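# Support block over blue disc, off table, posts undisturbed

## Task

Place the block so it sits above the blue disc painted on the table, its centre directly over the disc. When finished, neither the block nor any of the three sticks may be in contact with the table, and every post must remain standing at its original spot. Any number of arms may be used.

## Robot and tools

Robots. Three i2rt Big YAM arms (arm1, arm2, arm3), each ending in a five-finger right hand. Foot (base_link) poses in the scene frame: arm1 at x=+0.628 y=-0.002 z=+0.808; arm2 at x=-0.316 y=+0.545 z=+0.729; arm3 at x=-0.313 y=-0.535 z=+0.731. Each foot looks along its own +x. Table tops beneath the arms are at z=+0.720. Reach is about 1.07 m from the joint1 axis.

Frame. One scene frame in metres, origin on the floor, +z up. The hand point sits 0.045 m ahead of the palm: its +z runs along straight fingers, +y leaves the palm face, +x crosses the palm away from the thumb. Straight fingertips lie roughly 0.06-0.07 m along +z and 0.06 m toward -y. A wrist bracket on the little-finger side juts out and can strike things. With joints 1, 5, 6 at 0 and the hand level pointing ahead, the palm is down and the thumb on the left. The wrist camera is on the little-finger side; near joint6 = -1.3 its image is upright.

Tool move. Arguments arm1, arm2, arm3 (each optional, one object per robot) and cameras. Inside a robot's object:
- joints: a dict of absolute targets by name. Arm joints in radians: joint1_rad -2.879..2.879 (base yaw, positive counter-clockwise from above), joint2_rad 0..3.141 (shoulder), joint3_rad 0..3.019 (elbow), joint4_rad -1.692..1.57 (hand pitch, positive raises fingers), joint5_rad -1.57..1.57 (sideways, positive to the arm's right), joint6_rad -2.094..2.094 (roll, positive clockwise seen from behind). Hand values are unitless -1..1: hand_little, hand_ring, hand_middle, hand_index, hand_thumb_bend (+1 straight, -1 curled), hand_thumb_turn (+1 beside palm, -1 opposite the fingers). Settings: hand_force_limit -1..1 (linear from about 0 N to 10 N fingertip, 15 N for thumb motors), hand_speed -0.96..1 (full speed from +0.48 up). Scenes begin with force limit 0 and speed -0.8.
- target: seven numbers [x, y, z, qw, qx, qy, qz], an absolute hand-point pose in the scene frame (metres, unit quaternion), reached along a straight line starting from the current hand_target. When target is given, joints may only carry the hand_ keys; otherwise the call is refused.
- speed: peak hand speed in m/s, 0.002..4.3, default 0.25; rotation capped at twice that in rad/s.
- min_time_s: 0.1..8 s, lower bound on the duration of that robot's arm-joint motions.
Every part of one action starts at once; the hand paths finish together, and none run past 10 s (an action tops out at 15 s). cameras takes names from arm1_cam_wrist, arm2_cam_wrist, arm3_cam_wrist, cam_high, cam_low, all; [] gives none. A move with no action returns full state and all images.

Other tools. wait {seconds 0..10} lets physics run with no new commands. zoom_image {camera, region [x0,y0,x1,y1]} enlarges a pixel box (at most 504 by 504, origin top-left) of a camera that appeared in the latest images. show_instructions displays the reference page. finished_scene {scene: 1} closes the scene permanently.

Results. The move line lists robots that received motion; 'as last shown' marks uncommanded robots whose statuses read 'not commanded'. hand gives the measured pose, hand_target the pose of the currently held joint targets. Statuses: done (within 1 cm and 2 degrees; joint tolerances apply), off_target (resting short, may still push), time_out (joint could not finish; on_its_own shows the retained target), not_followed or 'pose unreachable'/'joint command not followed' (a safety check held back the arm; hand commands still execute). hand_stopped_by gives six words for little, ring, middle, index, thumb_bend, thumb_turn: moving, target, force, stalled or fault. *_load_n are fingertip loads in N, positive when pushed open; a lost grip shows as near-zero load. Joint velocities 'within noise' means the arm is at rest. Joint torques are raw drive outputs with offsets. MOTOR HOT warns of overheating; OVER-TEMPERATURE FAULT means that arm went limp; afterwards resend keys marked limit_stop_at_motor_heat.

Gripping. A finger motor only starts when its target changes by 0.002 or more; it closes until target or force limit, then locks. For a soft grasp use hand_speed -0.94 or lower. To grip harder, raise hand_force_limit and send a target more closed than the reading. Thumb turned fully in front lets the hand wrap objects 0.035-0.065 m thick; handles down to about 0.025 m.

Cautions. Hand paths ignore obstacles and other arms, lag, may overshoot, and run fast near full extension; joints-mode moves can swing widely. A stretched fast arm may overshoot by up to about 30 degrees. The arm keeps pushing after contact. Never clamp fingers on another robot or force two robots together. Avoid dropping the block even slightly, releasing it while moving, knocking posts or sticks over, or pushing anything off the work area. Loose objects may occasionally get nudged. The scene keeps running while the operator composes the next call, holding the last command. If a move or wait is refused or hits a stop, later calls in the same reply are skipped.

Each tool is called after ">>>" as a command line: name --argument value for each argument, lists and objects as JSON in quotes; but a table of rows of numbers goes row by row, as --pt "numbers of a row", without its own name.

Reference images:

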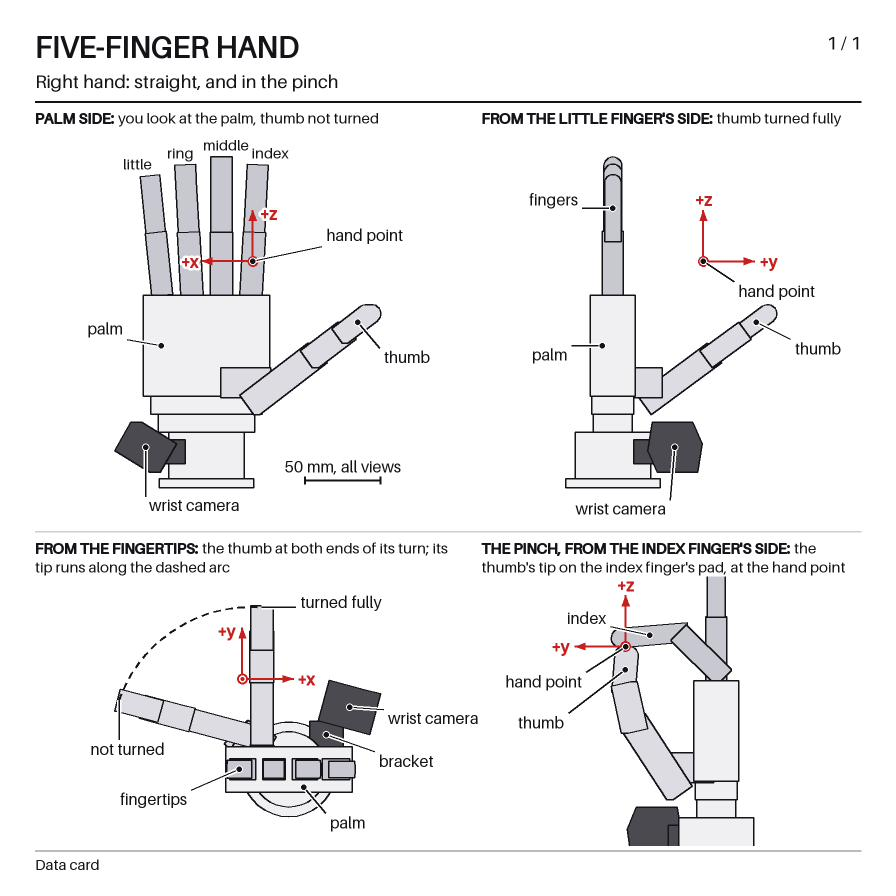

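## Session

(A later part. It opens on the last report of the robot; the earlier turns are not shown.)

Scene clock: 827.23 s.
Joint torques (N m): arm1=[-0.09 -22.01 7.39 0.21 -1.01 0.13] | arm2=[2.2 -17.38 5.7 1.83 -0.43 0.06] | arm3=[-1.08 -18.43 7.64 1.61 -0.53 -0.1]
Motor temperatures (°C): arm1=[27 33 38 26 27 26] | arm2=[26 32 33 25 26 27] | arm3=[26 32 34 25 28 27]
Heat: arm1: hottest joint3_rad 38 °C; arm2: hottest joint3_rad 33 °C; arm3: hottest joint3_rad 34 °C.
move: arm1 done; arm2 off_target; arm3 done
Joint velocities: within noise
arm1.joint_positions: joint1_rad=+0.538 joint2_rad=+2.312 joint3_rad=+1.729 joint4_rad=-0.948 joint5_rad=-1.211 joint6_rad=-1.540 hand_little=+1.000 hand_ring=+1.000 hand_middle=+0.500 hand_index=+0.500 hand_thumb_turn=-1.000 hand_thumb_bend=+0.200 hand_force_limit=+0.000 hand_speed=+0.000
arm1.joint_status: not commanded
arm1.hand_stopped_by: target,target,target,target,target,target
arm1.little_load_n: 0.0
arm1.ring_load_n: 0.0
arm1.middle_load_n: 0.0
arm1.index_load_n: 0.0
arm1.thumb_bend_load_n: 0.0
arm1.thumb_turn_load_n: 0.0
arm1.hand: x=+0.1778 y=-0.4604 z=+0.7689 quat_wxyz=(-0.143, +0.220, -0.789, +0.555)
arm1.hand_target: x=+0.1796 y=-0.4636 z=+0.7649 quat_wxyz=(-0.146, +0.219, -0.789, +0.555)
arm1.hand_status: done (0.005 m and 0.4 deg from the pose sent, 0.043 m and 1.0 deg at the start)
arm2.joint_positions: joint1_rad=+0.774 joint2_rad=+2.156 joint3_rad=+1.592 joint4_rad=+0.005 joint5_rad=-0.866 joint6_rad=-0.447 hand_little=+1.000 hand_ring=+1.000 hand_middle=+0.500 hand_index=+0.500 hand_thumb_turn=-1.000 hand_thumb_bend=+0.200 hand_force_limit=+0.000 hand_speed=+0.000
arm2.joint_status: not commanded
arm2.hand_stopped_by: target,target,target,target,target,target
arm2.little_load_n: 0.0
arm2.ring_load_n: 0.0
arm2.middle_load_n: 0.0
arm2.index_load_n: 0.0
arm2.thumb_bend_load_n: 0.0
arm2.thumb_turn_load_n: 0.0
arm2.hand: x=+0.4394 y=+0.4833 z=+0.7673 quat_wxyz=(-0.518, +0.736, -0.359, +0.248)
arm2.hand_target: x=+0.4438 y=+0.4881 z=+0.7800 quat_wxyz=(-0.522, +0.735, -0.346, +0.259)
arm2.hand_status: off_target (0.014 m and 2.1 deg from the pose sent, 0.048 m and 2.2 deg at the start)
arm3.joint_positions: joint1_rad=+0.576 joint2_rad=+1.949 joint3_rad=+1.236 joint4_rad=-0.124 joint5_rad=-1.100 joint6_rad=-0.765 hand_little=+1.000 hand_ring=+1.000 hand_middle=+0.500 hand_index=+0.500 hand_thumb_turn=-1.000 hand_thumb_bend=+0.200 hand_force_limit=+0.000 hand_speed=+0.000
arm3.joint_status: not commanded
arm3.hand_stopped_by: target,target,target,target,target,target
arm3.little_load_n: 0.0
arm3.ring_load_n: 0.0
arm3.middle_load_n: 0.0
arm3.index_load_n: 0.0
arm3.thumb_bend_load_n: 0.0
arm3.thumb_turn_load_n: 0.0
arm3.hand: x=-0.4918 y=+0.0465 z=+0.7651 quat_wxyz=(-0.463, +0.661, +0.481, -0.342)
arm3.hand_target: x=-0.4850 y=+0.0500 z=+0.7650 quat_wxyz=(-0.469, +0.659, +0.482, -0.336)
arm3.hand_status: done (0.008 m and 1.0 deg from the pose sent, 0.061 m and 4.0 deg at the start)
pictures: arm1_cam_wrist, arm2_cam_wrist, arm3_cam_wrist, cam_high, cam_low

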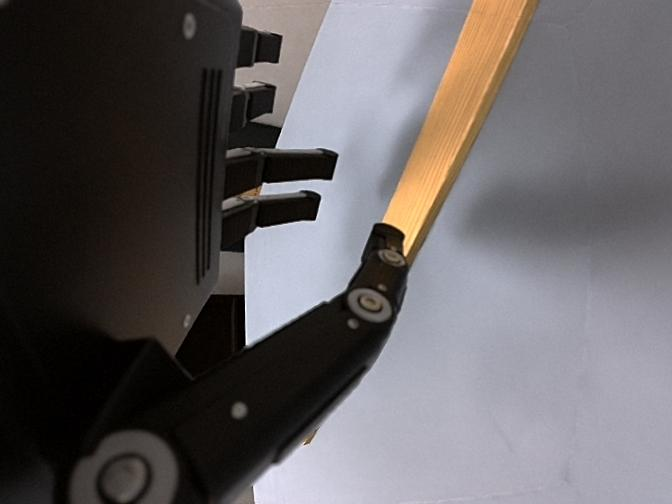

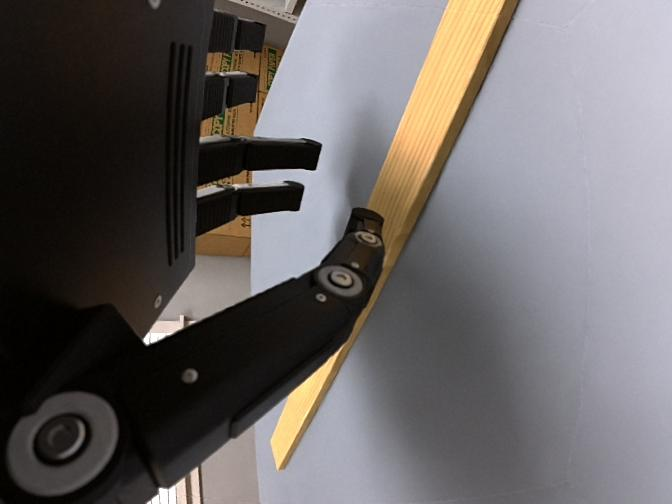

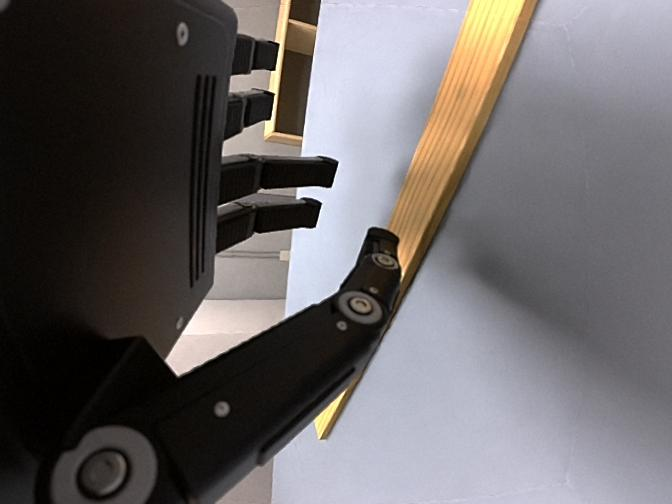

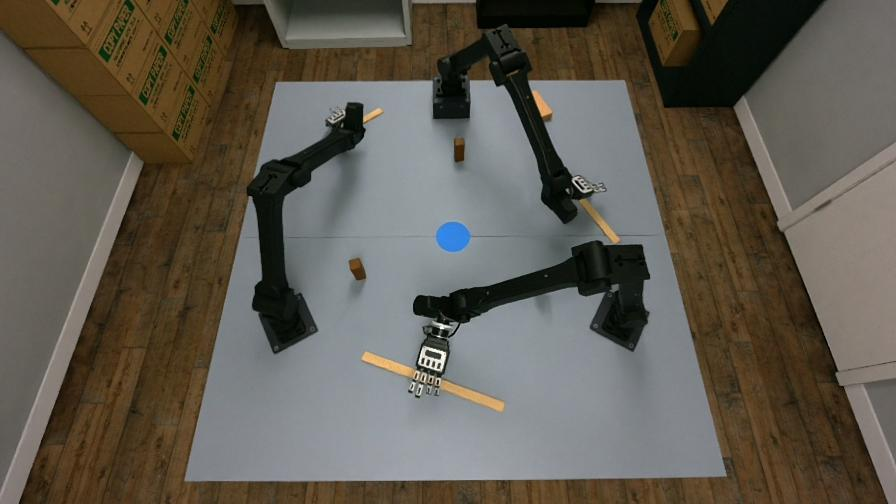

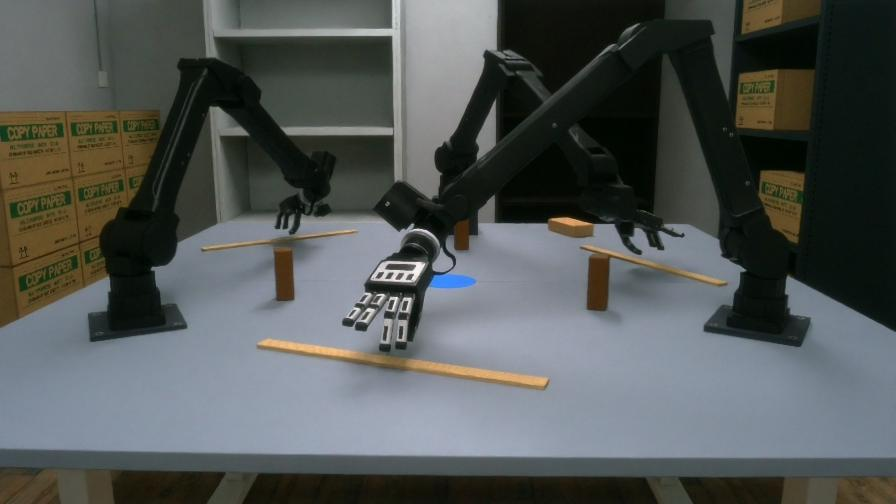

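>>> move --arm1 '{"target": [0.1722, -0.4511, 0.748, 0.1461, -0.2188, 0.7893, -0.5547], "speed": 0.15}' --arm2 '{"target": [0.4267, 0.4744, 0.776, 0.5222, -0.7353, 0.3460, -0.2588], "speed": 0.15}' --arm3 '{"target": [-0.4663, 0.0527, 0.750, 0.4734, -0.6655, -0.4735, 0.3303], "speed": 0.15}' --cameras '["arm1_cam_wrist", "arm2_cam_wrist", "arm3_cam_wrist", "cam_low"]'

>>> zoom_image --camera "arm1_cam_wrist" --region '[240, 100, 540, 360]'

>>> zoom_image --camera "arm2_cam_wrist" --region '[240, 100, 540, 360]'

>>> zoom_image --camera "arm3_cam_wrist" --region '[240, 100, 540, 360]'

>>> zoom_image --camera "cam_low" --region '[320, 260, 500, 410]'

Scene clock: 915.93 s.
Joint torques (N m): arm1=[-1.44 -21.71 8.2 -0.02 -0.99 -0.15] | arm2=[0.26 -19.08 5.37 1.87 -0.45 -0.1] | arm3=[-0.56 -16.85 6.87 2.11 -0.56 -0.15]
Motor temperatures (°C): arm1=[27 34 36 26 27 26] | arm2=[26 32 33 25 26 27] | arm3=[25 31 33 25 28 27]
Heat: arm1: hottest joint3_rad 36 °C; arm2: hottest joint3_rad 33 °C; arm3: hottest joint3_rad 33 °C.
move: arm1 done; arm2 off_target; arm3 off_target
Joint velocities: within noise
arm1.joint_positions: joint1_rad=+0.525 joint2_rad=+2.342 joint3_rad=+1.729 joint4_rad=-0.971 joint5_rad=-1.211 joint6_rad=-1.581 hand_little=+1.000 hand_ring=+1.000 hand_middle=+0.500 hand_index=+0.500 hand_thumb_turn=-1.000 hand_thumb_bend=+0.200 hand_force_limit=+0.000 hand_speed=+0.000
arm1.joint_status: not commanded
arm1.hand_stopped_by: target,target,target,target,target,target
arm1.little_load_n: 0.0
arm1.ring_load_n: 0.0
arm1.middle_load_n: 0.0
arm1.index_load_n: 0.0
arm1.thumb_bend_load_n: 0.0
arm1.thumb_turn_load_n: 0.0
arm1.hand: x=+0.1786 y=-0.4509 z=+0.7503 quat_wxyz=(-0.150, +0.217, -0.790, +0.553)
arm1.hand_target: x=+0.1724 y=-0.4510 z=+0.7480 quat_wxyz=(-0.146, +0.219, -0.789, +0.555)
arm1.hand_status: done (0.007 m and 0.5 deg from the pose sent, 0.024 m and 0.4 deg at the start)
arm2.joint_positions: joint1_rad=+0.762 joint2_rad=+2.145 joint3_rad=+1.547 joint4_rad=+0.015 joint5_rad=-0.888 joint6_rad=-0.454 hand_little=+1.000 hand_ring=+1.000 hand_middle=+0.500 hand_index=+0.500 hand_thumb_turn=-1.000 hand_thumb_bend=+0.200 hand_force_limit=+0.000 hand_speed=+0.000
arm2.joint_status: not commanded
arm2.hand_stopped_by: target,target,target,target,target,target
arm2.little_load_n: 0.0
arm2.ring_load_n: 0.0
arm2.middle_load_n: 0.0
arm2.index_load_n: 0.0
arm2.thumb_bend_load_n: 0.0
arm2.thumb_turn_load_n: 0.5
arm2.hand: x=+0.4232 y=+0.4813 z=+0.7578 quat_wxyz=(-0.521, +0.736, -0.361, +0.237)
arm2.hand_target: x=+0.4266 y=+0.4744 z=+0.7758 quat_wxyz=(-0.522, +0.735, -0.346, +0.259)
arm2.hand_status: off_target (0.020 m and 3.1 deg from the pose sent, 0.018 m and 2.1 deg at the start)
arm3.joint_positions: joint1_rad=+0.541 joint2_rad=+1.959 joint3_rad=+1.232 joint4_rad=-0.109 joint5_rad=-1.104 joint6_rad=-0.776 hand_little=+1.000 hand_ring=+1.000 hand_middle=+0.500 hand_index=+0.500 hand_thumb_turn=-1.000 hand_thumb_bend=+0.200 hand_force_limit=+0.000 hand_speed=+0.000
arm3.joint_status: not commanded
arm3.hand_stopped_by: target,target,target,target,target,target
arm3.little_load_n: 0.0
arm3.ring_load_n: 0.0
arm3.middle_load_n: 0.0
arm3.index_load_n: 0.0
arm3.thumb_bend_load_n: 0.0
arm3.thumb_turn_load_n: 0.0
arm3.hand: x=-0.4717 y=+0.0524 z=+0.7595 quat_wxyz=(-0.471, +0.665, +0.473, -0.333)
arm3.hand_target: x=-0.4662 y=+0.0526 z=+0.7502 quat_wxyz=(-0.473, +0.665, +0.474, -0.330)
arm3.hand_status: off_target (0.011 m and 0.4 deg from the pose sent, 0.030 m and 2.1 deg at the start)

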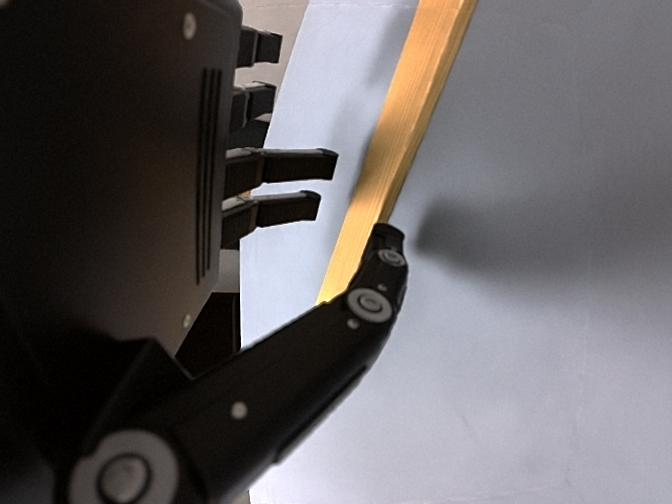

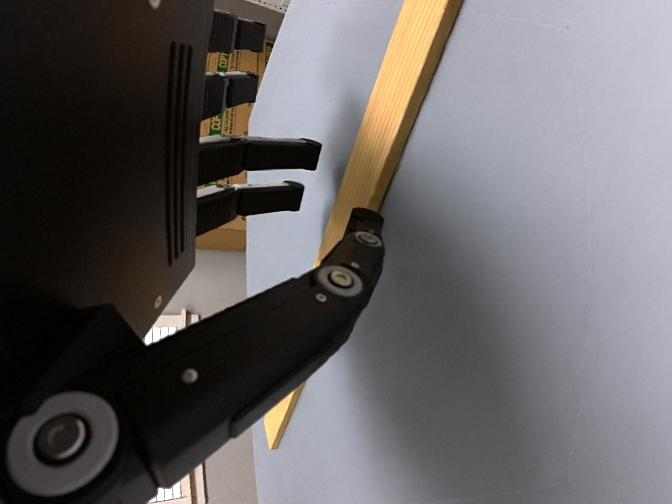

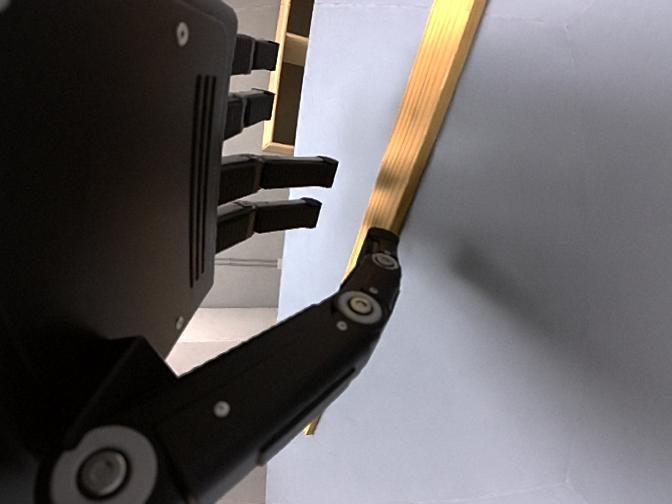

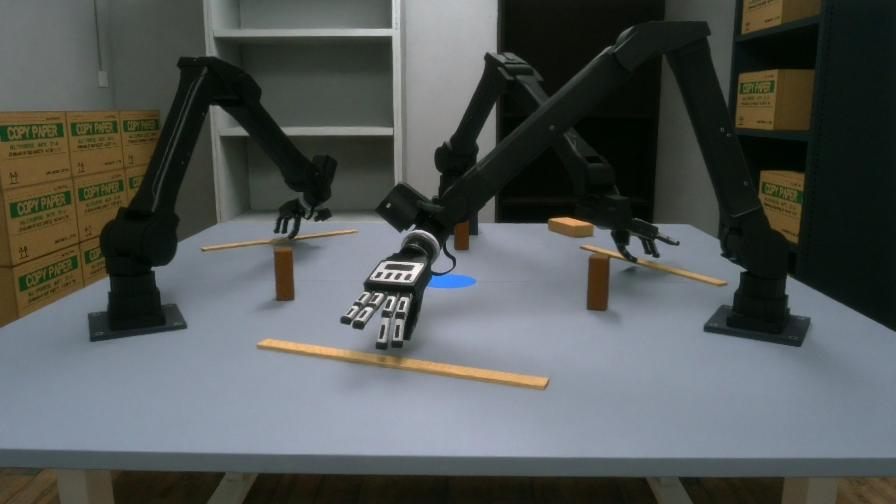

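Scaled by 1.680 from the camera's image (finer frame: 960x720).

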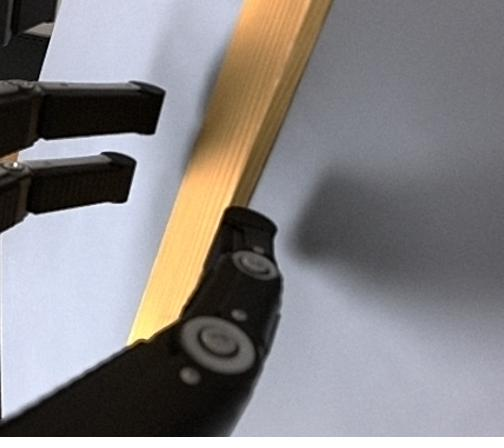

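Scaled by 1.680 from the camera's image (finer frame: 960x720).

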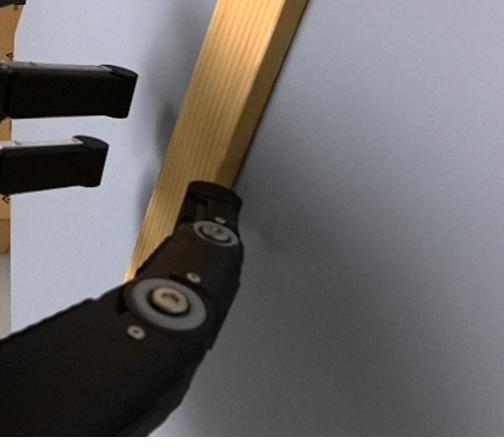

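Scaled by 1.680 from the camera's image (finer frame: 960x720).

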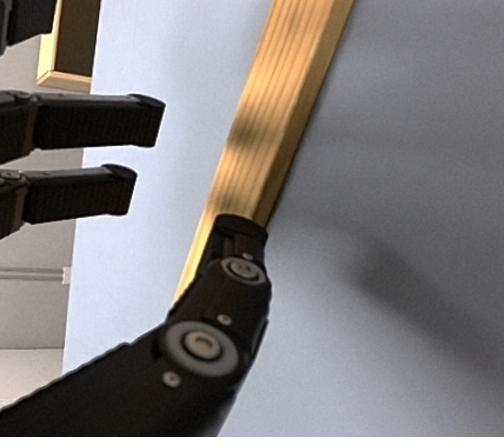

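Scaled by 2.800.

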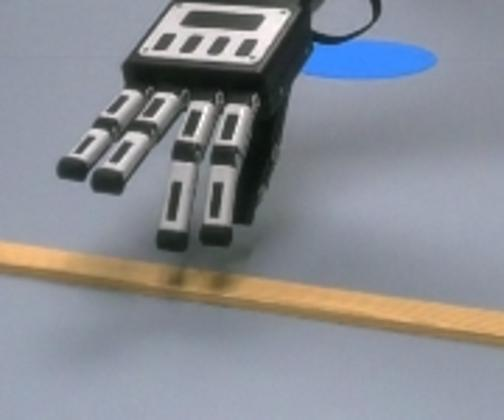

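>>> move --arm1 '{"target": [0.1704, -0.4476, 0.740, 0.1461, -0.2188, 0.7893, -0.5547], "speed": 0.1}' --arm2 '{"target": [0.426, 0.4640, 0.774, 0.5222, -0.7353, 0.3460, -0.2588], "speed": 0.1}' --arm3 '{"target": [-0.4607, 0.0506, 0.7345, 0.4734, -0.6655, -0.4735, 0.3303], "speed": 0.1}' --cameras '["arm1_cam_wrist", "arm2_cam_wrist", "arm3_cam_wrist", "cam_low"]'

>>> zoom_image --camera "arm1_cam_wrist" --region '[240, 100, 540, 360]'

>>> zoom_image --camera "arm2_cam_wrist" --region '[240, 100, 540, 360]'

>>> zoom_image --camera "arm3_cam_wrist" --region '[240, 100, 540, 360]'

>>> zoom_image --camera "cam_low" --region '[320, 260, 500, 410]'

Scene clock: 980.17 s.
Joint torques (N m): arm1=[-1.79 -21.01 8.54 -0.44 -0.98 -0.17] | arm2=[0.44 -18.02 5.97 1.39 -0.49 -0.09] | arm3=[-1.32 -17.73 6.86 2.09 -0.56 -0.11]
Motor temperatures (°C): arm1=[27 35 37 26 27 26] | arm2=[26 30 32 25 26 27] | arm3=[25 31 31 25 28 27]
Heat: arm1: hottest joint3_rad 37 °C; arm2: hottest joint3_rad 32 °C; arm3: hottest joint2_rad 31 °C.
move: arm1 done; arm2 off_target; arm3 off_target
Joint velocities: within noise
arm1.joint_positions: joint1_rad=+0.521 joint2_rad=+2.353 joint3_rad=+1.729 joint4_rad=-0.977 joint5_rad=-1.211 joint6_rad=-1.598 hand_little=+1.000 hand_ring=+1.000 hand_middle=+0.500 hand_index=+0.500 hand_thumb_turn=-1.000 hand_thumb_bend=+0.200 hand_force_limit=+0.000 hand_speed=+0.000
arm1.joint_status: not commanded
arm1.hand_stopped_by: target,target,target,target,target,target
arm1.little_load_n: 0.0
arm1.ring_load_n: 0.0
arm1.middle_load_n: 0.0
arm1.index_load_n: 0.0
arm1.thumb_bend_load_n: 0.0
arm1.thumb_turn_load_n: 0.0
arm1.hand: x=+0.1784 y=-0.4476 z=+0.7432 quat_wxyz=(-0.150, +0.217, -0.790, +0.553)
arm1.hand_target: x=+0.1706 y=-0.4474 z=+0.7399 quat_wxyz=(-0.146, +0.218, -0.789, +0.555)
arm1.hand_status: done (0.009 m and 0.5 deg from the pose sent, 0.014 m and 0.5 deg at the start)
arm2.joint_positions: joint1_rad=+0.746 joint2_rad=+2.145 joint3_rad=+1.547 joint4_rad=+0.015 joint5_rad=-0.901 joint6_rad=-0.466 hand_little=+1.000 hand_ring=+1.000 hand_middle=+0.500 hand_index=+0.500 hand_thumb_turn=-1.000 hand_thumb_bend=+0.200 hand_force_limit=+0.000 hand_speed=+0.000
arm2.joint_status: not commanded
arm2.hand_stopped_by: target,target,target,target,target,target
arm2.little_load_n: 0.0
arm2.ring_load_n: 0.0
arm2.middle_load_n: 0.0
arm2.index_load_n: 0.0
arm2.thumb_bend_load_n: 0.5
arm2.thumb_turn_load_n: 0.0
arm2.hand: x=+0.4213 y=+0.4709 z=+0.7585 quat_wxyz=(-0.522, +0.735, -0.359, +0.241)
arm2.hand_target: x=+0.4258 y=+0.4641 z=+0.7739 quat_wxyz=(-0.522, +0.735, -0.346, +0.259)
arm2.hand_status: off_target (0.018 m and 2.5 deg from the pose sent, 0.024 m and 3.0 deg at the start)
arm3.joint_positions: joint1_rad=+0.536 joint2_rad=+1.987 joint3_rad=+1.221 joint4_rad=-0.089 joint5_rad=-1.110 joint6_rad=-0.792 hand_little=+1.000 hand_ring=+1.000 hand_middle=+0.500 hand_index=+0.500 hand_thumb_turn=-1.000 hand_thumb_bend=+0.200 hand_force_limit=+0.000 hand_speed=+0.000
arm3.joint_status: not commanded
arm3.hand_stopped_by: target,target,target,target,target,target
arm3.little_load_n: 0.0
arm3.ring_load_n: 0.0
arm3.middle_load_n: -0.5
arm3.index_load_n: 0.0
arm3.thumb_bend_load_n: 0.0
arm3.thumb_turn_load_n: 0.0
arm3.hand: x=-0.4690 y=+0.0489 z=+0.7417 quat_wxyz=(-0.469, +0.665, +0.474, -0.336)
arm3.hand_target: x=-0.4607 y=+0.0505 z=+0.7346 quat_wxyz=(-0.473, +0.665, +0.474, -0.330)
arm3.hand_status: off_target (0.011 m and 0.8 deg from the pose sent, 0.027 m and 0.4 deg at the start)

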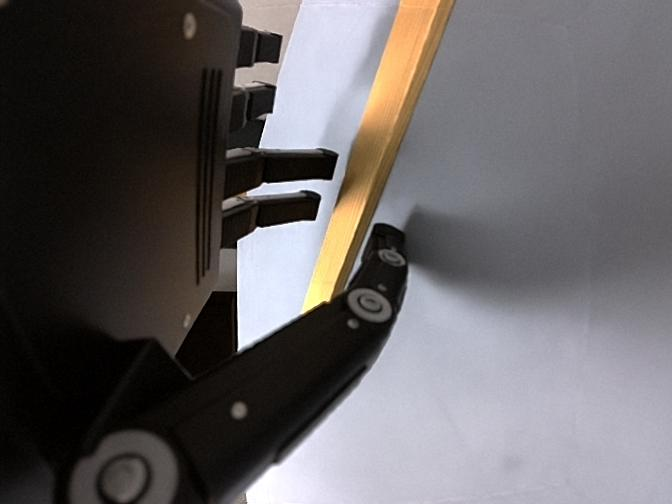

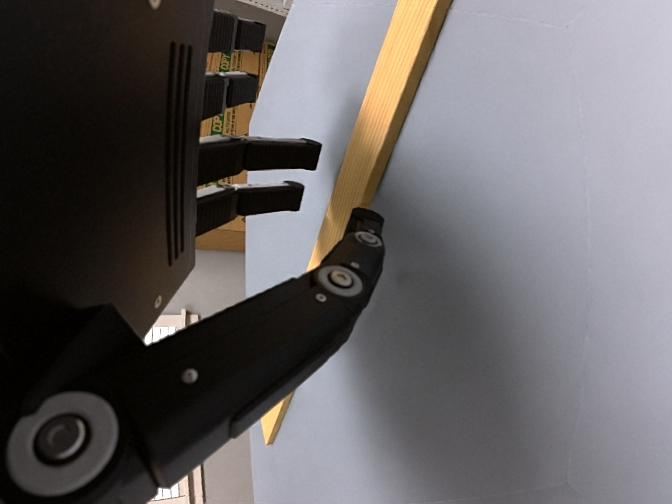

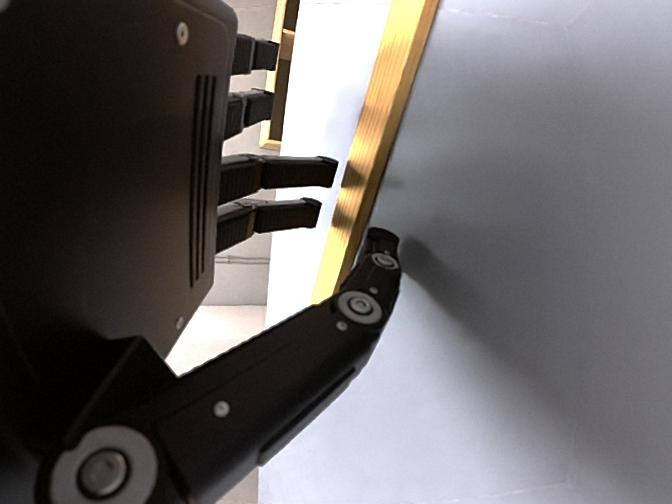

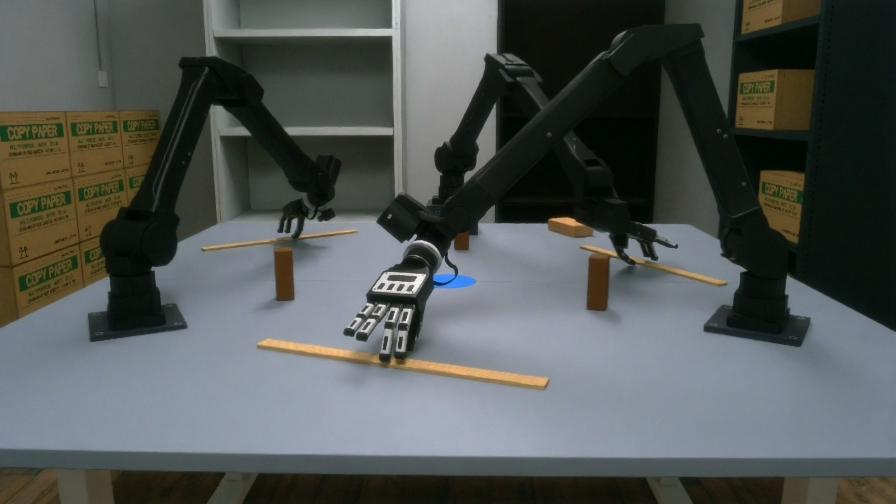

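Scaled by 1.680 from the camera's image (finer frame: 960x720).

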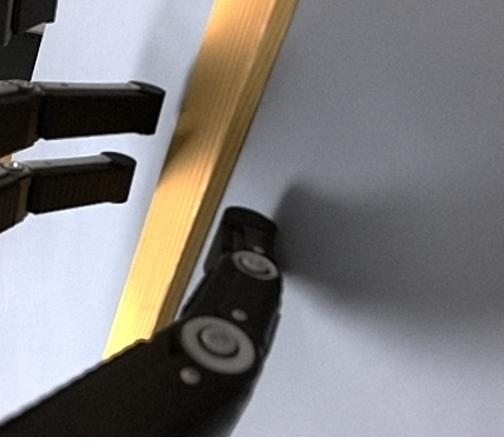

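Scaled by 1.680 from the camera's image (finer frame: 960x720).

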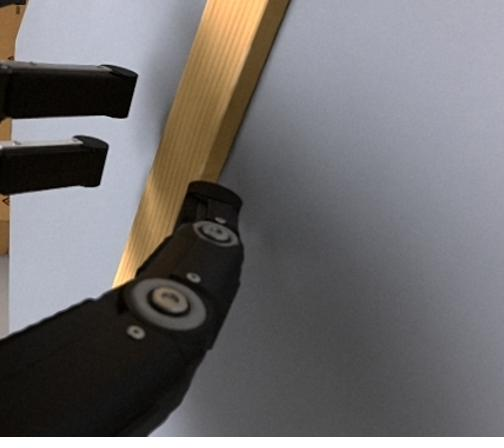

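Scaled by 1.680 from the camera's image (finer frame: 960x720).

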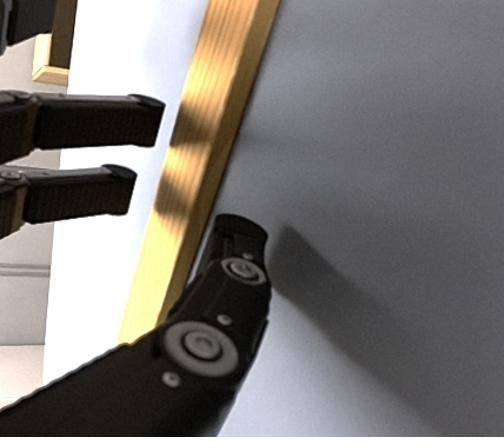

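Scaled by 2.800.

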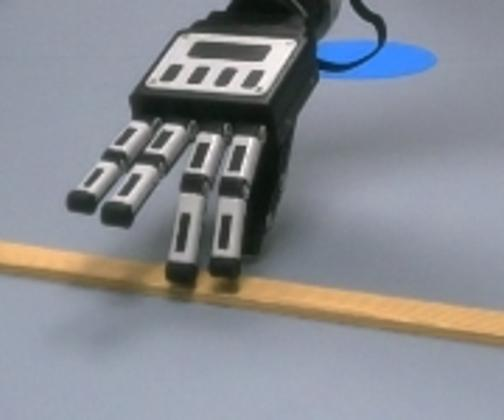

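>>> move --arm1 '{"target": [0.1684, -0.4480, 0.734, 0.1461, -0.2188, 0.7893, -0.5547], "speed": 0.1}' --arm2 '{"target": [0.424, 0.4630, 0.766, 0.5222, -0.7353, 0.3460, -0.2588], "speed": 0.1}' --arm3 '{"target": [-0.4597, 0.0506, 0.7285, 0.4734, -0.6655, -0.4735, 0.3303], "speed": 0.1}' --cameras '["arm1_cam_wrist", "arm2_cam_wrist", "arm3_cam_wrist"]'

>>> zoom_image --camera "arm1_cam_wrist" --region '[240, 100, 540, 360]'

>>> zoom_image --camera "arm2_cam_wrist" --region '[240, 100, 540, 360]'

>>> zoom_image --camera "arm3_cam_wrist" --region '[240, 100, 540, 360]'

Scene clock: 995.17 s.
Joint torques (N m): arm1=[-2.02 -21.01 9.28 -0.25 -0.92 -0.11] | arm2=[0.03 -17.73 5.38 1.84 -0.46 -0.09] | arm3=[-0.79 -17.26 6.71 1.99 -0.57 -0.17]
Motor temperatures (°C): arm1=[27 34 37 26 27 26] | arm2=[26 30 33 25 26 27] | arm3=[25 31 31 25 28 27]
Heat: arm1: hottest joint3_rad 37 °C; arm2: hottest joint3_rad 33 °C; arm3: hottest joint2_rad 31 °C.
move: arm1 off_target; arm2 off_target; arm3 off_target
Joint velocities: within noise
arm1.joint_positions: joint1_rad=+0.520 joint2_rad=+2.362 joint3_rad=+1.729 joint4_rad=-0.977 joint5_rad=-1.213 joint6_rad=-1.600 hand_little=+1.000 hand_ring=+1.000 hand_middle=+0.500 hand_index=+0.500 hand_thumb_turn=-1.000 hand_thumb_bend=+0.200 hand_force_limit=+0.000 hand_speed=+0.000
arm1.joint_status: not commanded
arm1.hand_stopped_by: target,target,target,target,target,target
arm1.little_load_n: 0.0
arm1.ring_load_n: 0.0
arm1.middle_load_n: 0.0
arm1.index_load_n: 0.0
arm1.thumb_bend_load_n: -1.0
arm1.thumb_turn_load_n: 0.0
arm1.hand: x=+0.1794 y=-0.4465 z=+0.7383 quat_wxyz=(-0.153, +0.215, -0.790, +0.553)
arm1.hand_target: x=+0.1688 y=-0.4478 z=+0.7341 quat_wxyz=(-0.146, +0.219, -0.789, +0.555)
arm1.hand_status: off_target (0.012 m and 1.0 deg from the pose sent, 0.014 m and 0.5 deg at the start)
arm2.joint_positions: joint1_rad=+0.746 joint2_rad=+2.145 joint3_rad=+1.547 joint4_rad=+0.019 joint5_rad=-0.903 joint6_rad=-0.468 hand_little=+1.000 hand_ring=+1.000 hand_middle=+0.500 hand_index=+0.500 hand_thumb_turn=-1.000 hand_thumb_bend=+0.200 hand_force_limit=+0.000 hand_speed=+0.000
arm2.joint_status: not commanded
arm2.hand_stopped_by: target,target,target,target,target,target
arm2.little_load_n: 0.0
arm2.ring_load_n: 0.0
arm2.middle_load_n: 0.0
arm2.index_load_n: 0.0
arm2.thumb_bend_load_n: 0.5
arm2.thumb_turn_load_n: 0.0
arm2.hand: x=+0.4217 y=+0.4709 z=+0.7590 quat_wxyz=(-0.522, +0.735, -0.357, +0.243)
arm2.hand_target: x=+0.4239 y=+0.4631 z=+0.7659 quat_wxyz=(-0.522, +0.735, -0.346, +0.259)
arm2.hand_status: off_target (0.011 m and 2.2 deg from the pose sent, 0.011 m and 2.5 deg at the start)
arm3.joint_positions: joint1_rad=+0.535 joint2_rad=+1.995 joint3_rad=+1.221 joint4_rad=-0.080 joint5_rad=-1.111 joint6_rad=-0.795 hand_little=+1.000 hand_ring=+1.000 hand_middle=+0.500 hand_index=+0.500 hand_thumb_turn=-1.000 hand_thumb_bend=+0.200 hand_force_limit=+0.000 hand_speed=+0.000
arm3.joint_status: not commanded
arm3.hand_stopped_by: target,target,target,target,target,target
arm3.little_load_n: 0.0
arm3.ring_load_n: 0.0
arm3.middle_load_n: -0.5
arm3.index_load_n: 0.0
arm3.thumb_bend_load_n: 0.0
arm3.thumb_turn_load_n: 0.0
arm3.hand: x=-0.4685 y=+0.0499 z=+0.7379 quat_wxyz=(-0.470, +0.664, +0.475, -0.334)
arm3.hand_target: x=-0.4598 y=+0.0504 z=+0.7286 quat_wxyz=(-0.473, +0.665, +0.474, -0.330)
arm3.hand_status: off_target (0.013 m and 0.7 deg from the pose sent, 0.016 m and 0.8 deg at the start)

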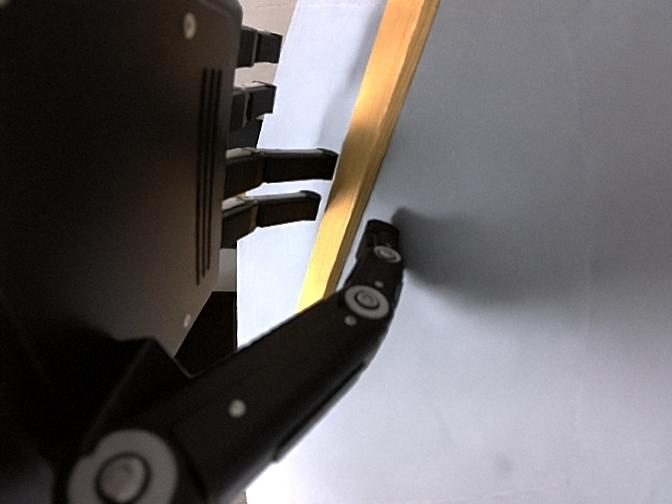

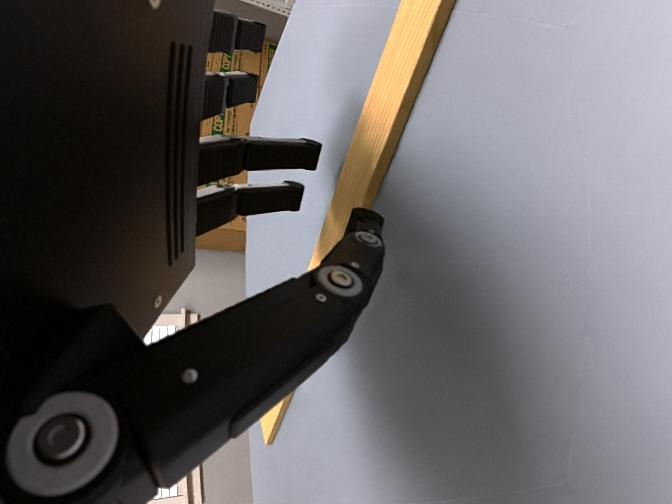

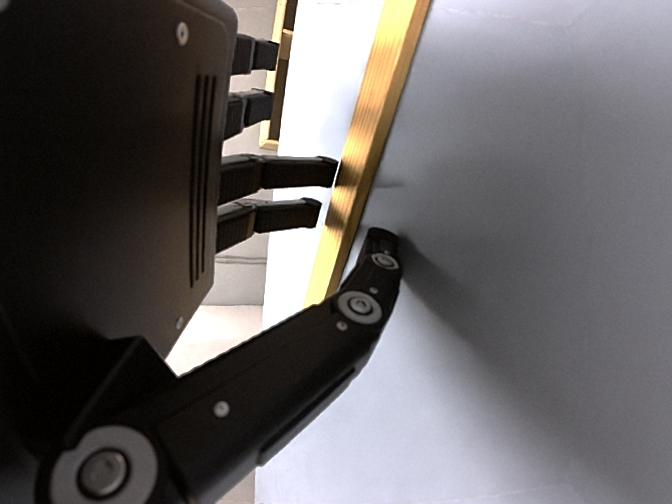

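Scaled by 1.680 from the camera's image (finer frame: 960x720).

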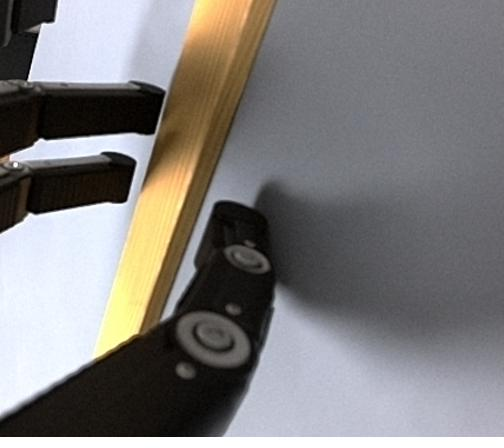

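Scaled by 1.680 from the camera's image (finer frame: 960x720).

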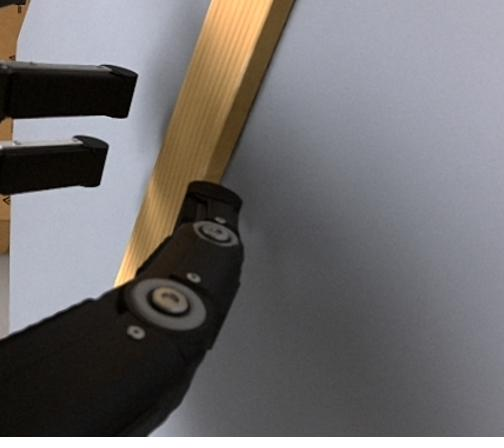

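Scaled by 1.680 from the camera's image (finer frame: 960x720).

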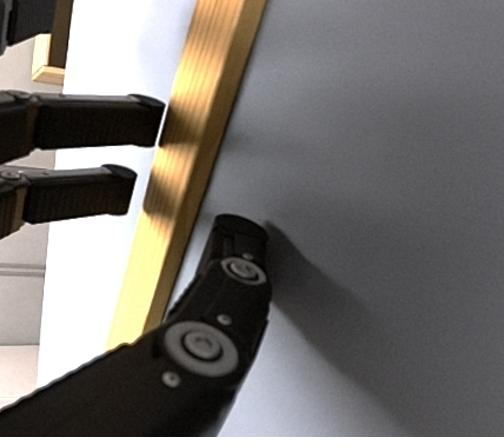

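>>> move --arm1 '{"target": [0.1684, -0.4490, 0.740, 0.1461, -0.2188, 0.7893, -0.5547], "speed": 0.1}' --arm2 '{"target": [0.421, 0.4615, 0.760, 0.5222, -0.7353, 0.3460, -0.2588], "speed": 0.1}' --arm3 '{"target": [-0.4597, 0.0506, 0.7235, 0.4734, -0.6655, -0.4735, 0.3303], "speed": 0.1}' --cameras '["arm1_cam_wrist", "arm2_cam_wrist", "arm3_cam_wrist"]'

Scene clock: 1010.10 s.
Joint torques (N m): arm1=[-1.61 -21.66 9.22 -0.46 -0.91 -0.11] | arm2=[0.44 -17.08 5.27 1.74 -0.49 -0.08] | arm3=[-1.08 -17.2 6.48 2 -0.51 -0.12]
Motor temperatures (°C): arm1=[27 33 38 26 27 26] | arm2=[26 30 33 25 26 27] | arm3=[25 32 31 25 28 27]
Heat: arm1: hottest joint3_rad 38 °C; arm2: hottest joint3_rad 33 °C; arm3: hottest joint2_rad 32 °C.
move: arm1 off_target; arm2 done; arm3 off_target
Joint velocities: within noise
arm1.joint_positions: joint1_rad=+0.520 joint2_rad=+2.362 joint3_rad=+1.729 joint4_rad=-0.981 joint5_rad=-1.213 joint6_rad=-1.600 hand_little=+1.000 hand_ring=+1.000 hand_middle=+0.500 hand_index=+0.500 hand_thumb_turn=-1.000 hand_thumb_bend=+0.200 hand_force_limit=+0.000 hand_speed=+0.000
arm1.joint_status: not commanded
arm1.hand_stopped_by: target,target,target,target,target,target
arm1.little_load_n: 0.0
arm1.ring_load_n: 0.0
arm1.middle_load_n: 0.0
arm1.index_load_n: 0.0
arm1.thumb_bend_load_n: -1.0
arm1.thumb_turn_load_n: 0.0
arm1.hand: x=+0.1802 y=-0.4461 z=+0.7384 quat_wxyz=(-0.155, +0.214, -0.790, +0.553)
arm1.hand_target: x=+0.1688 y=-0.4488 z=+0.7401 quat_wxyz=(-0.146, +0.219, -0.789, +0.555)
arm1.hand_status: off_target (0.012 m and 1.2 deg from the pose sent, 0.011 m and 1.0 deg at the start)
arm2.joint_positions: joint1_rad=+0.742 joint2_rad=+2.145 joint3_rad=+1.537 joint4_rad=+0.032 joint5_rad=-0.907 joint6_rad=-0.472 hand_little=+1.000 hand_ring=+1.000 hand_middle=+0.500 hand_index=+0.500 hand_thumb_turn=-1.000 hand_thumb_bend=+0.200 hand_force_limit=+0.000 hand_speed=+0.000
arm2.joint_status: not commanded
arm2.hand_stopped_by: target,target,target,target,target,target
arm2.little_load_n: 0.0
arm2.ring_load_n: 0.0
arm2.middle_load_n: 0.0
arm2.index_load_n: 0.0
arm2.thumb_bend_load_n: 0.0
arm2.thumb_turn_load_n: 0.0
arm2.hand: x=+0.4198 y=+0.4692 z=+0.7566 quat_wxyz=(-0.523, +0.735, -0.355, +0.245)
arm2.hand_target: x=+0.4209 y=+0.4616 z=+0.7599 quat_wxyz=(-0.522, +0.735, -0.346, +0.259)
arm2.hand_status: done (0.008 m and 1.9 deg from the pose sent, 0.009 m and 2.2 deg at the start)
arm3.joint_positions: joint1_rad=+0.534 joint2_rad=+2.001 joint3_rad=+1.221 joint4_rad=-0.069 joint5_rad=-1.112 joint6_rad=-0.796 hand_little=+1.000 hand_ring=+1.000 hand_middle=+0.500 hand_index=+0.500 hand_thumb_turn=-1.000 hand_thumb_bend=+0.200 hand_force_limit=+0.000 hand_speed=+0.000
arm3.joint_status: not commanded
arm3.hand_stopped_by: target,target,target,target,target,target
arm3.little_load_n: 0.0
arm3.ring_load_n: 0.0
arm3.middle_load_n: 0.0
arm3.index_load_n: 0.0
arm3.thumb_bend_load_n: 0.0
arm3.thumb_turn_load_n: 0.0
arm3.hand: x=-0.4682 y=+0.0510 z=+0.7351 quat_wxyz=(-0.472, +0.663, +0.476, -0.334)
arm3.hand_target: x=-0.4598 y=+0.0504 z=+0.7236 quat_wxyz=(-0.473, +0.665, +0.474, -0.330)
arm3.hand_status: off_target (0.014 m and 0.6 deg from the pose sent, 0.017 m and 0.7 deg at the start)

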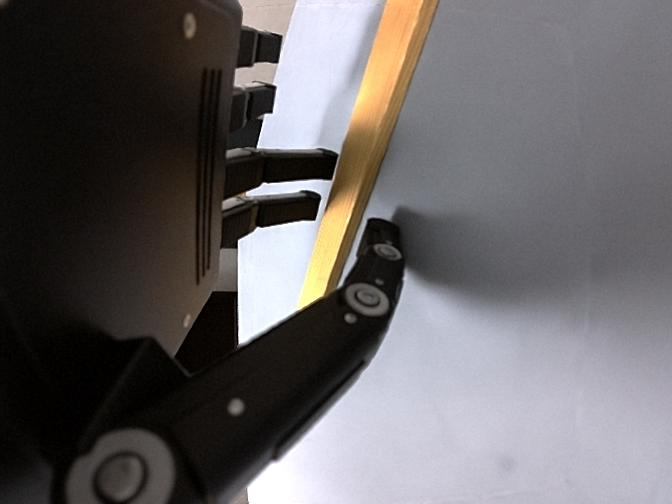

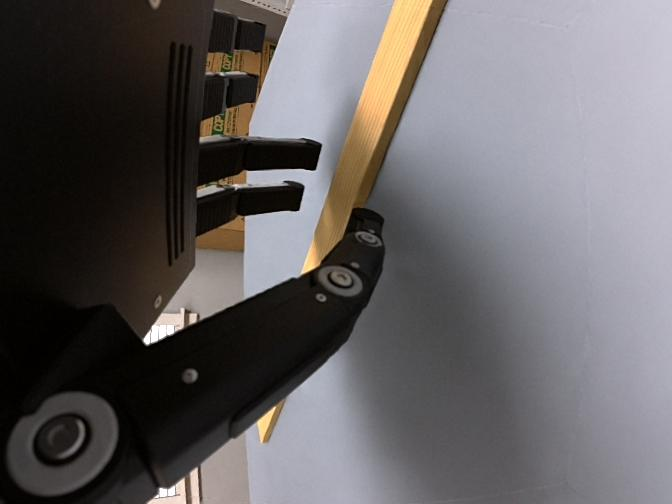

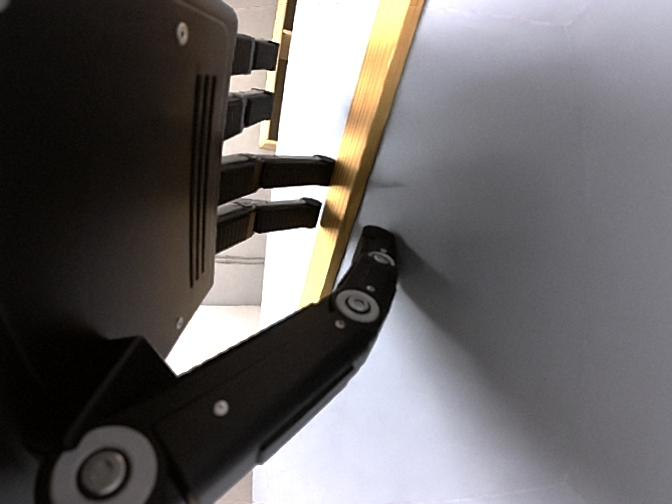

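>>> move --arm1 '{"target": [0.1684, -0.4490, 0.7465, 0.1461, -0.2188, 0.7893, -0.5547], "speed": 0.1}' --arm2 '{"target": [0.420, 0.4610, 0.753, 0.5222, -0.7353, 0.3460, -0.2588], "speed": 0.1}' --arm3 '{"target": [-0.4597, 0.0506, 0.7350, 0.4734, -0.6655, -0.4735, 0.3303], "speed": 0.1}' --cameras '["arm1_cam_wrist", "arm2_cam_wrist", "arm3_cam_wrist"]'

Scene clock: 1018.33 s.
Joint torques (N m): arm1=[-1.85 -22.71 9.07 -0.17 -0.89 -0.05] | arm2=[0.32 -16.26 5.22 1.91 -0.46 -0.09] | arm3=[-1.03 -19.31 6.82 1.14 -0.53 -0.11]
Motor temperatures (°C): arm1=[27 33 38 26 27 26] | arm2=[26 30 33 25 26 27] | arm3=[25 32 31 25 28 27]
Heat: arm1: hottest joint3_rad 38 °C; arm2: hottest joint3_rad 33 °C; arm3: hottest joint2_rad 32 °C.
move: arm1 off_target; arm2 done; arm3 done
Joint velocities: within noise
arm1.joint_positions: joint1_rad=+0.520 joint2_rad=+2.362 joint3_rad=+1.729 joint4_rad=-0.991 joint5_rad=-1.213 joint6_rad=-1.600 hand_little=+1.000 hand_ring=+1.000 hand_middle=+0.500 hand_index=+0.500 hand_thumb_turn=-1.000 hand_thumb_bend=+0.200 hand_force_limit=+0.000 hand_speed=+0.000
arm1.joint_status: not commanded
arm1.hand_stopped_by: target,target,target,target,target,target
arm1.little_load_n: 0.0
arm1.ring_load_n: 0.0
arm1.middle_load_n: 0.0
arm1.index_load_n: 0.0
arm1.thumb_bend_load_n: 0.0
arm1.thumb_turn_load_n: 0.0
arm1.hand: x=+0.1819 y=-0.4450 z=+0.7388 quat_wxyz=(-0.159, +0.211, -0.791, +0.552)
arm1.hand_target: x=+0.1688 y=-0.4488 z=+0.7467 quat_wxyz=(-0.146, +0.219, -0.789, +0.555)
arm1.hand_status: off_target (0.016 m and 1.8 deg from the pose sent, 0.014 m and 1.2 deg at the start)
arm2.joint_positions: joint1_rad=+0.742 joint2_rad=+2.146 joint3_rad=+1.532 joint4_rad=+0.045 joint5_rad=-0.908 joint6_rad=-0.473 hand_little=+1.000 hand_ring=+1.000 hand_middle=+0.500 hand_index=+0.500 hand_thumb_turn=-1.000 hand_thumb_bend=+0.200 hand_force_limit=+0.000 hand_speed=+0.000
arm2.joint_status: not commanded
arm2.hand_stopped_by: target,target,target,target,target,target
arm2.little_load_n: 0.0
arm2.ring_load_n: 0.0
arm2.middle_load_n: 0.0
arm2.index_load_n: 0.0
arm2.thumb_bend_load_n: 0.0
arm2.thumb_turn_load_n: 0.0
arm2.hand: x=+0.4198 y=+0.4687 z=+0.7552 quat_wxyz=(-0.523, +0.735, -0.352, +0.248)
arm2.hand_target: x=+0.4200 y=+0.4610 z=+0.7531 quat_wxyz=(-0.522, +0.735, -0.346, +0.259)
arm2.hand_status: done (0.008 m and 1.4 deg from the pose sent, 0.009 m and 1.9 deg at the start)
arm3.joint_positions: joint1_rad=+0.534 joint2_rad=+2.001 joint3_rad=+1.221 joint4_rad=-0.069 joint5_rad=-1.112 joint6_rad=-0.796 hand_little=+1.000 hand_ring=+1.000 hand_middle=+0.500 hand_index=+0.500 hand_thumb_turn=-1.000 hand_thumb_bend=+0.200 hand_force_limit=+0.000 hand_speed=+0.000
arm3.joint_status: not commanded
arm3.hand_stopped_by: target,target,target,target,target,target
arm3.little_load_n: 0.0
arm3.ring_load_n: 0.0
arm3.middle_load_n: 0.0
arm3.index_load_n: 0.0
arm3.thumb_bend_load_n: 0.0
arm3.thumb_turn_load_n: 0.0
arm3.hand: x=-0.4682 y=+0.0510 z=+0.7351 quat_wxyz=(-0.472, +0.663, +0.476, -0.334)
arm3.hand_target: x=-0.4598 y=+0.0506 z=+0.7349 quat_wxyz=(-0.473, +0.665, +0.473, -0.330)
arm3.hand_status: done (0.008 m and 0.6 deg from the pose sent, 0.008 m and 0.6 deg at the start)

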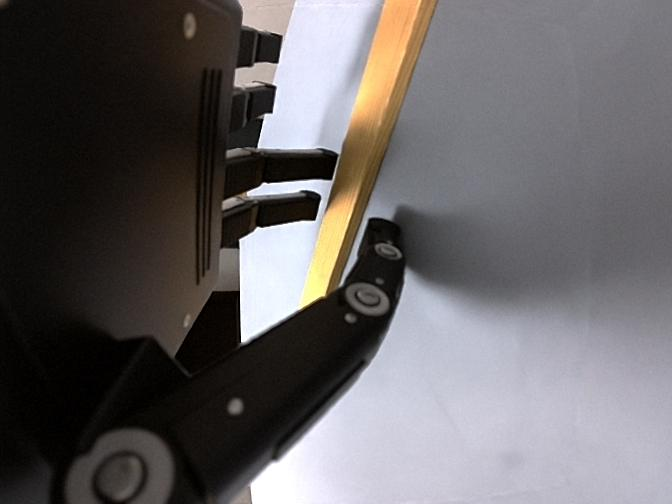

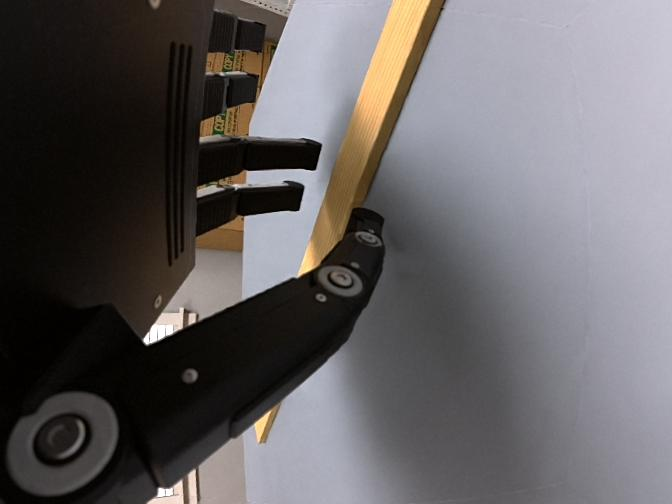

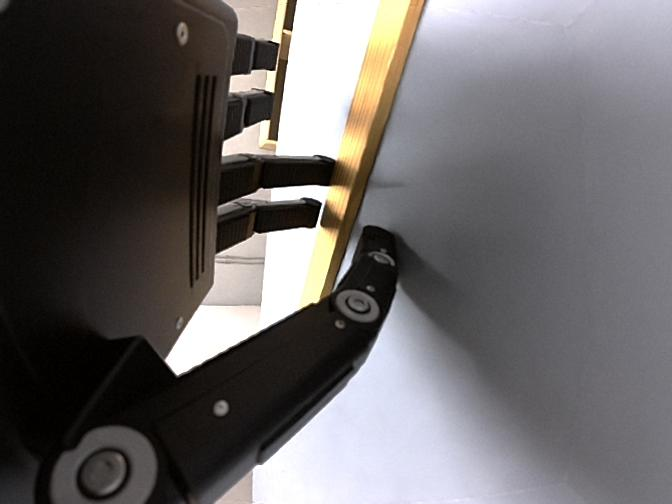

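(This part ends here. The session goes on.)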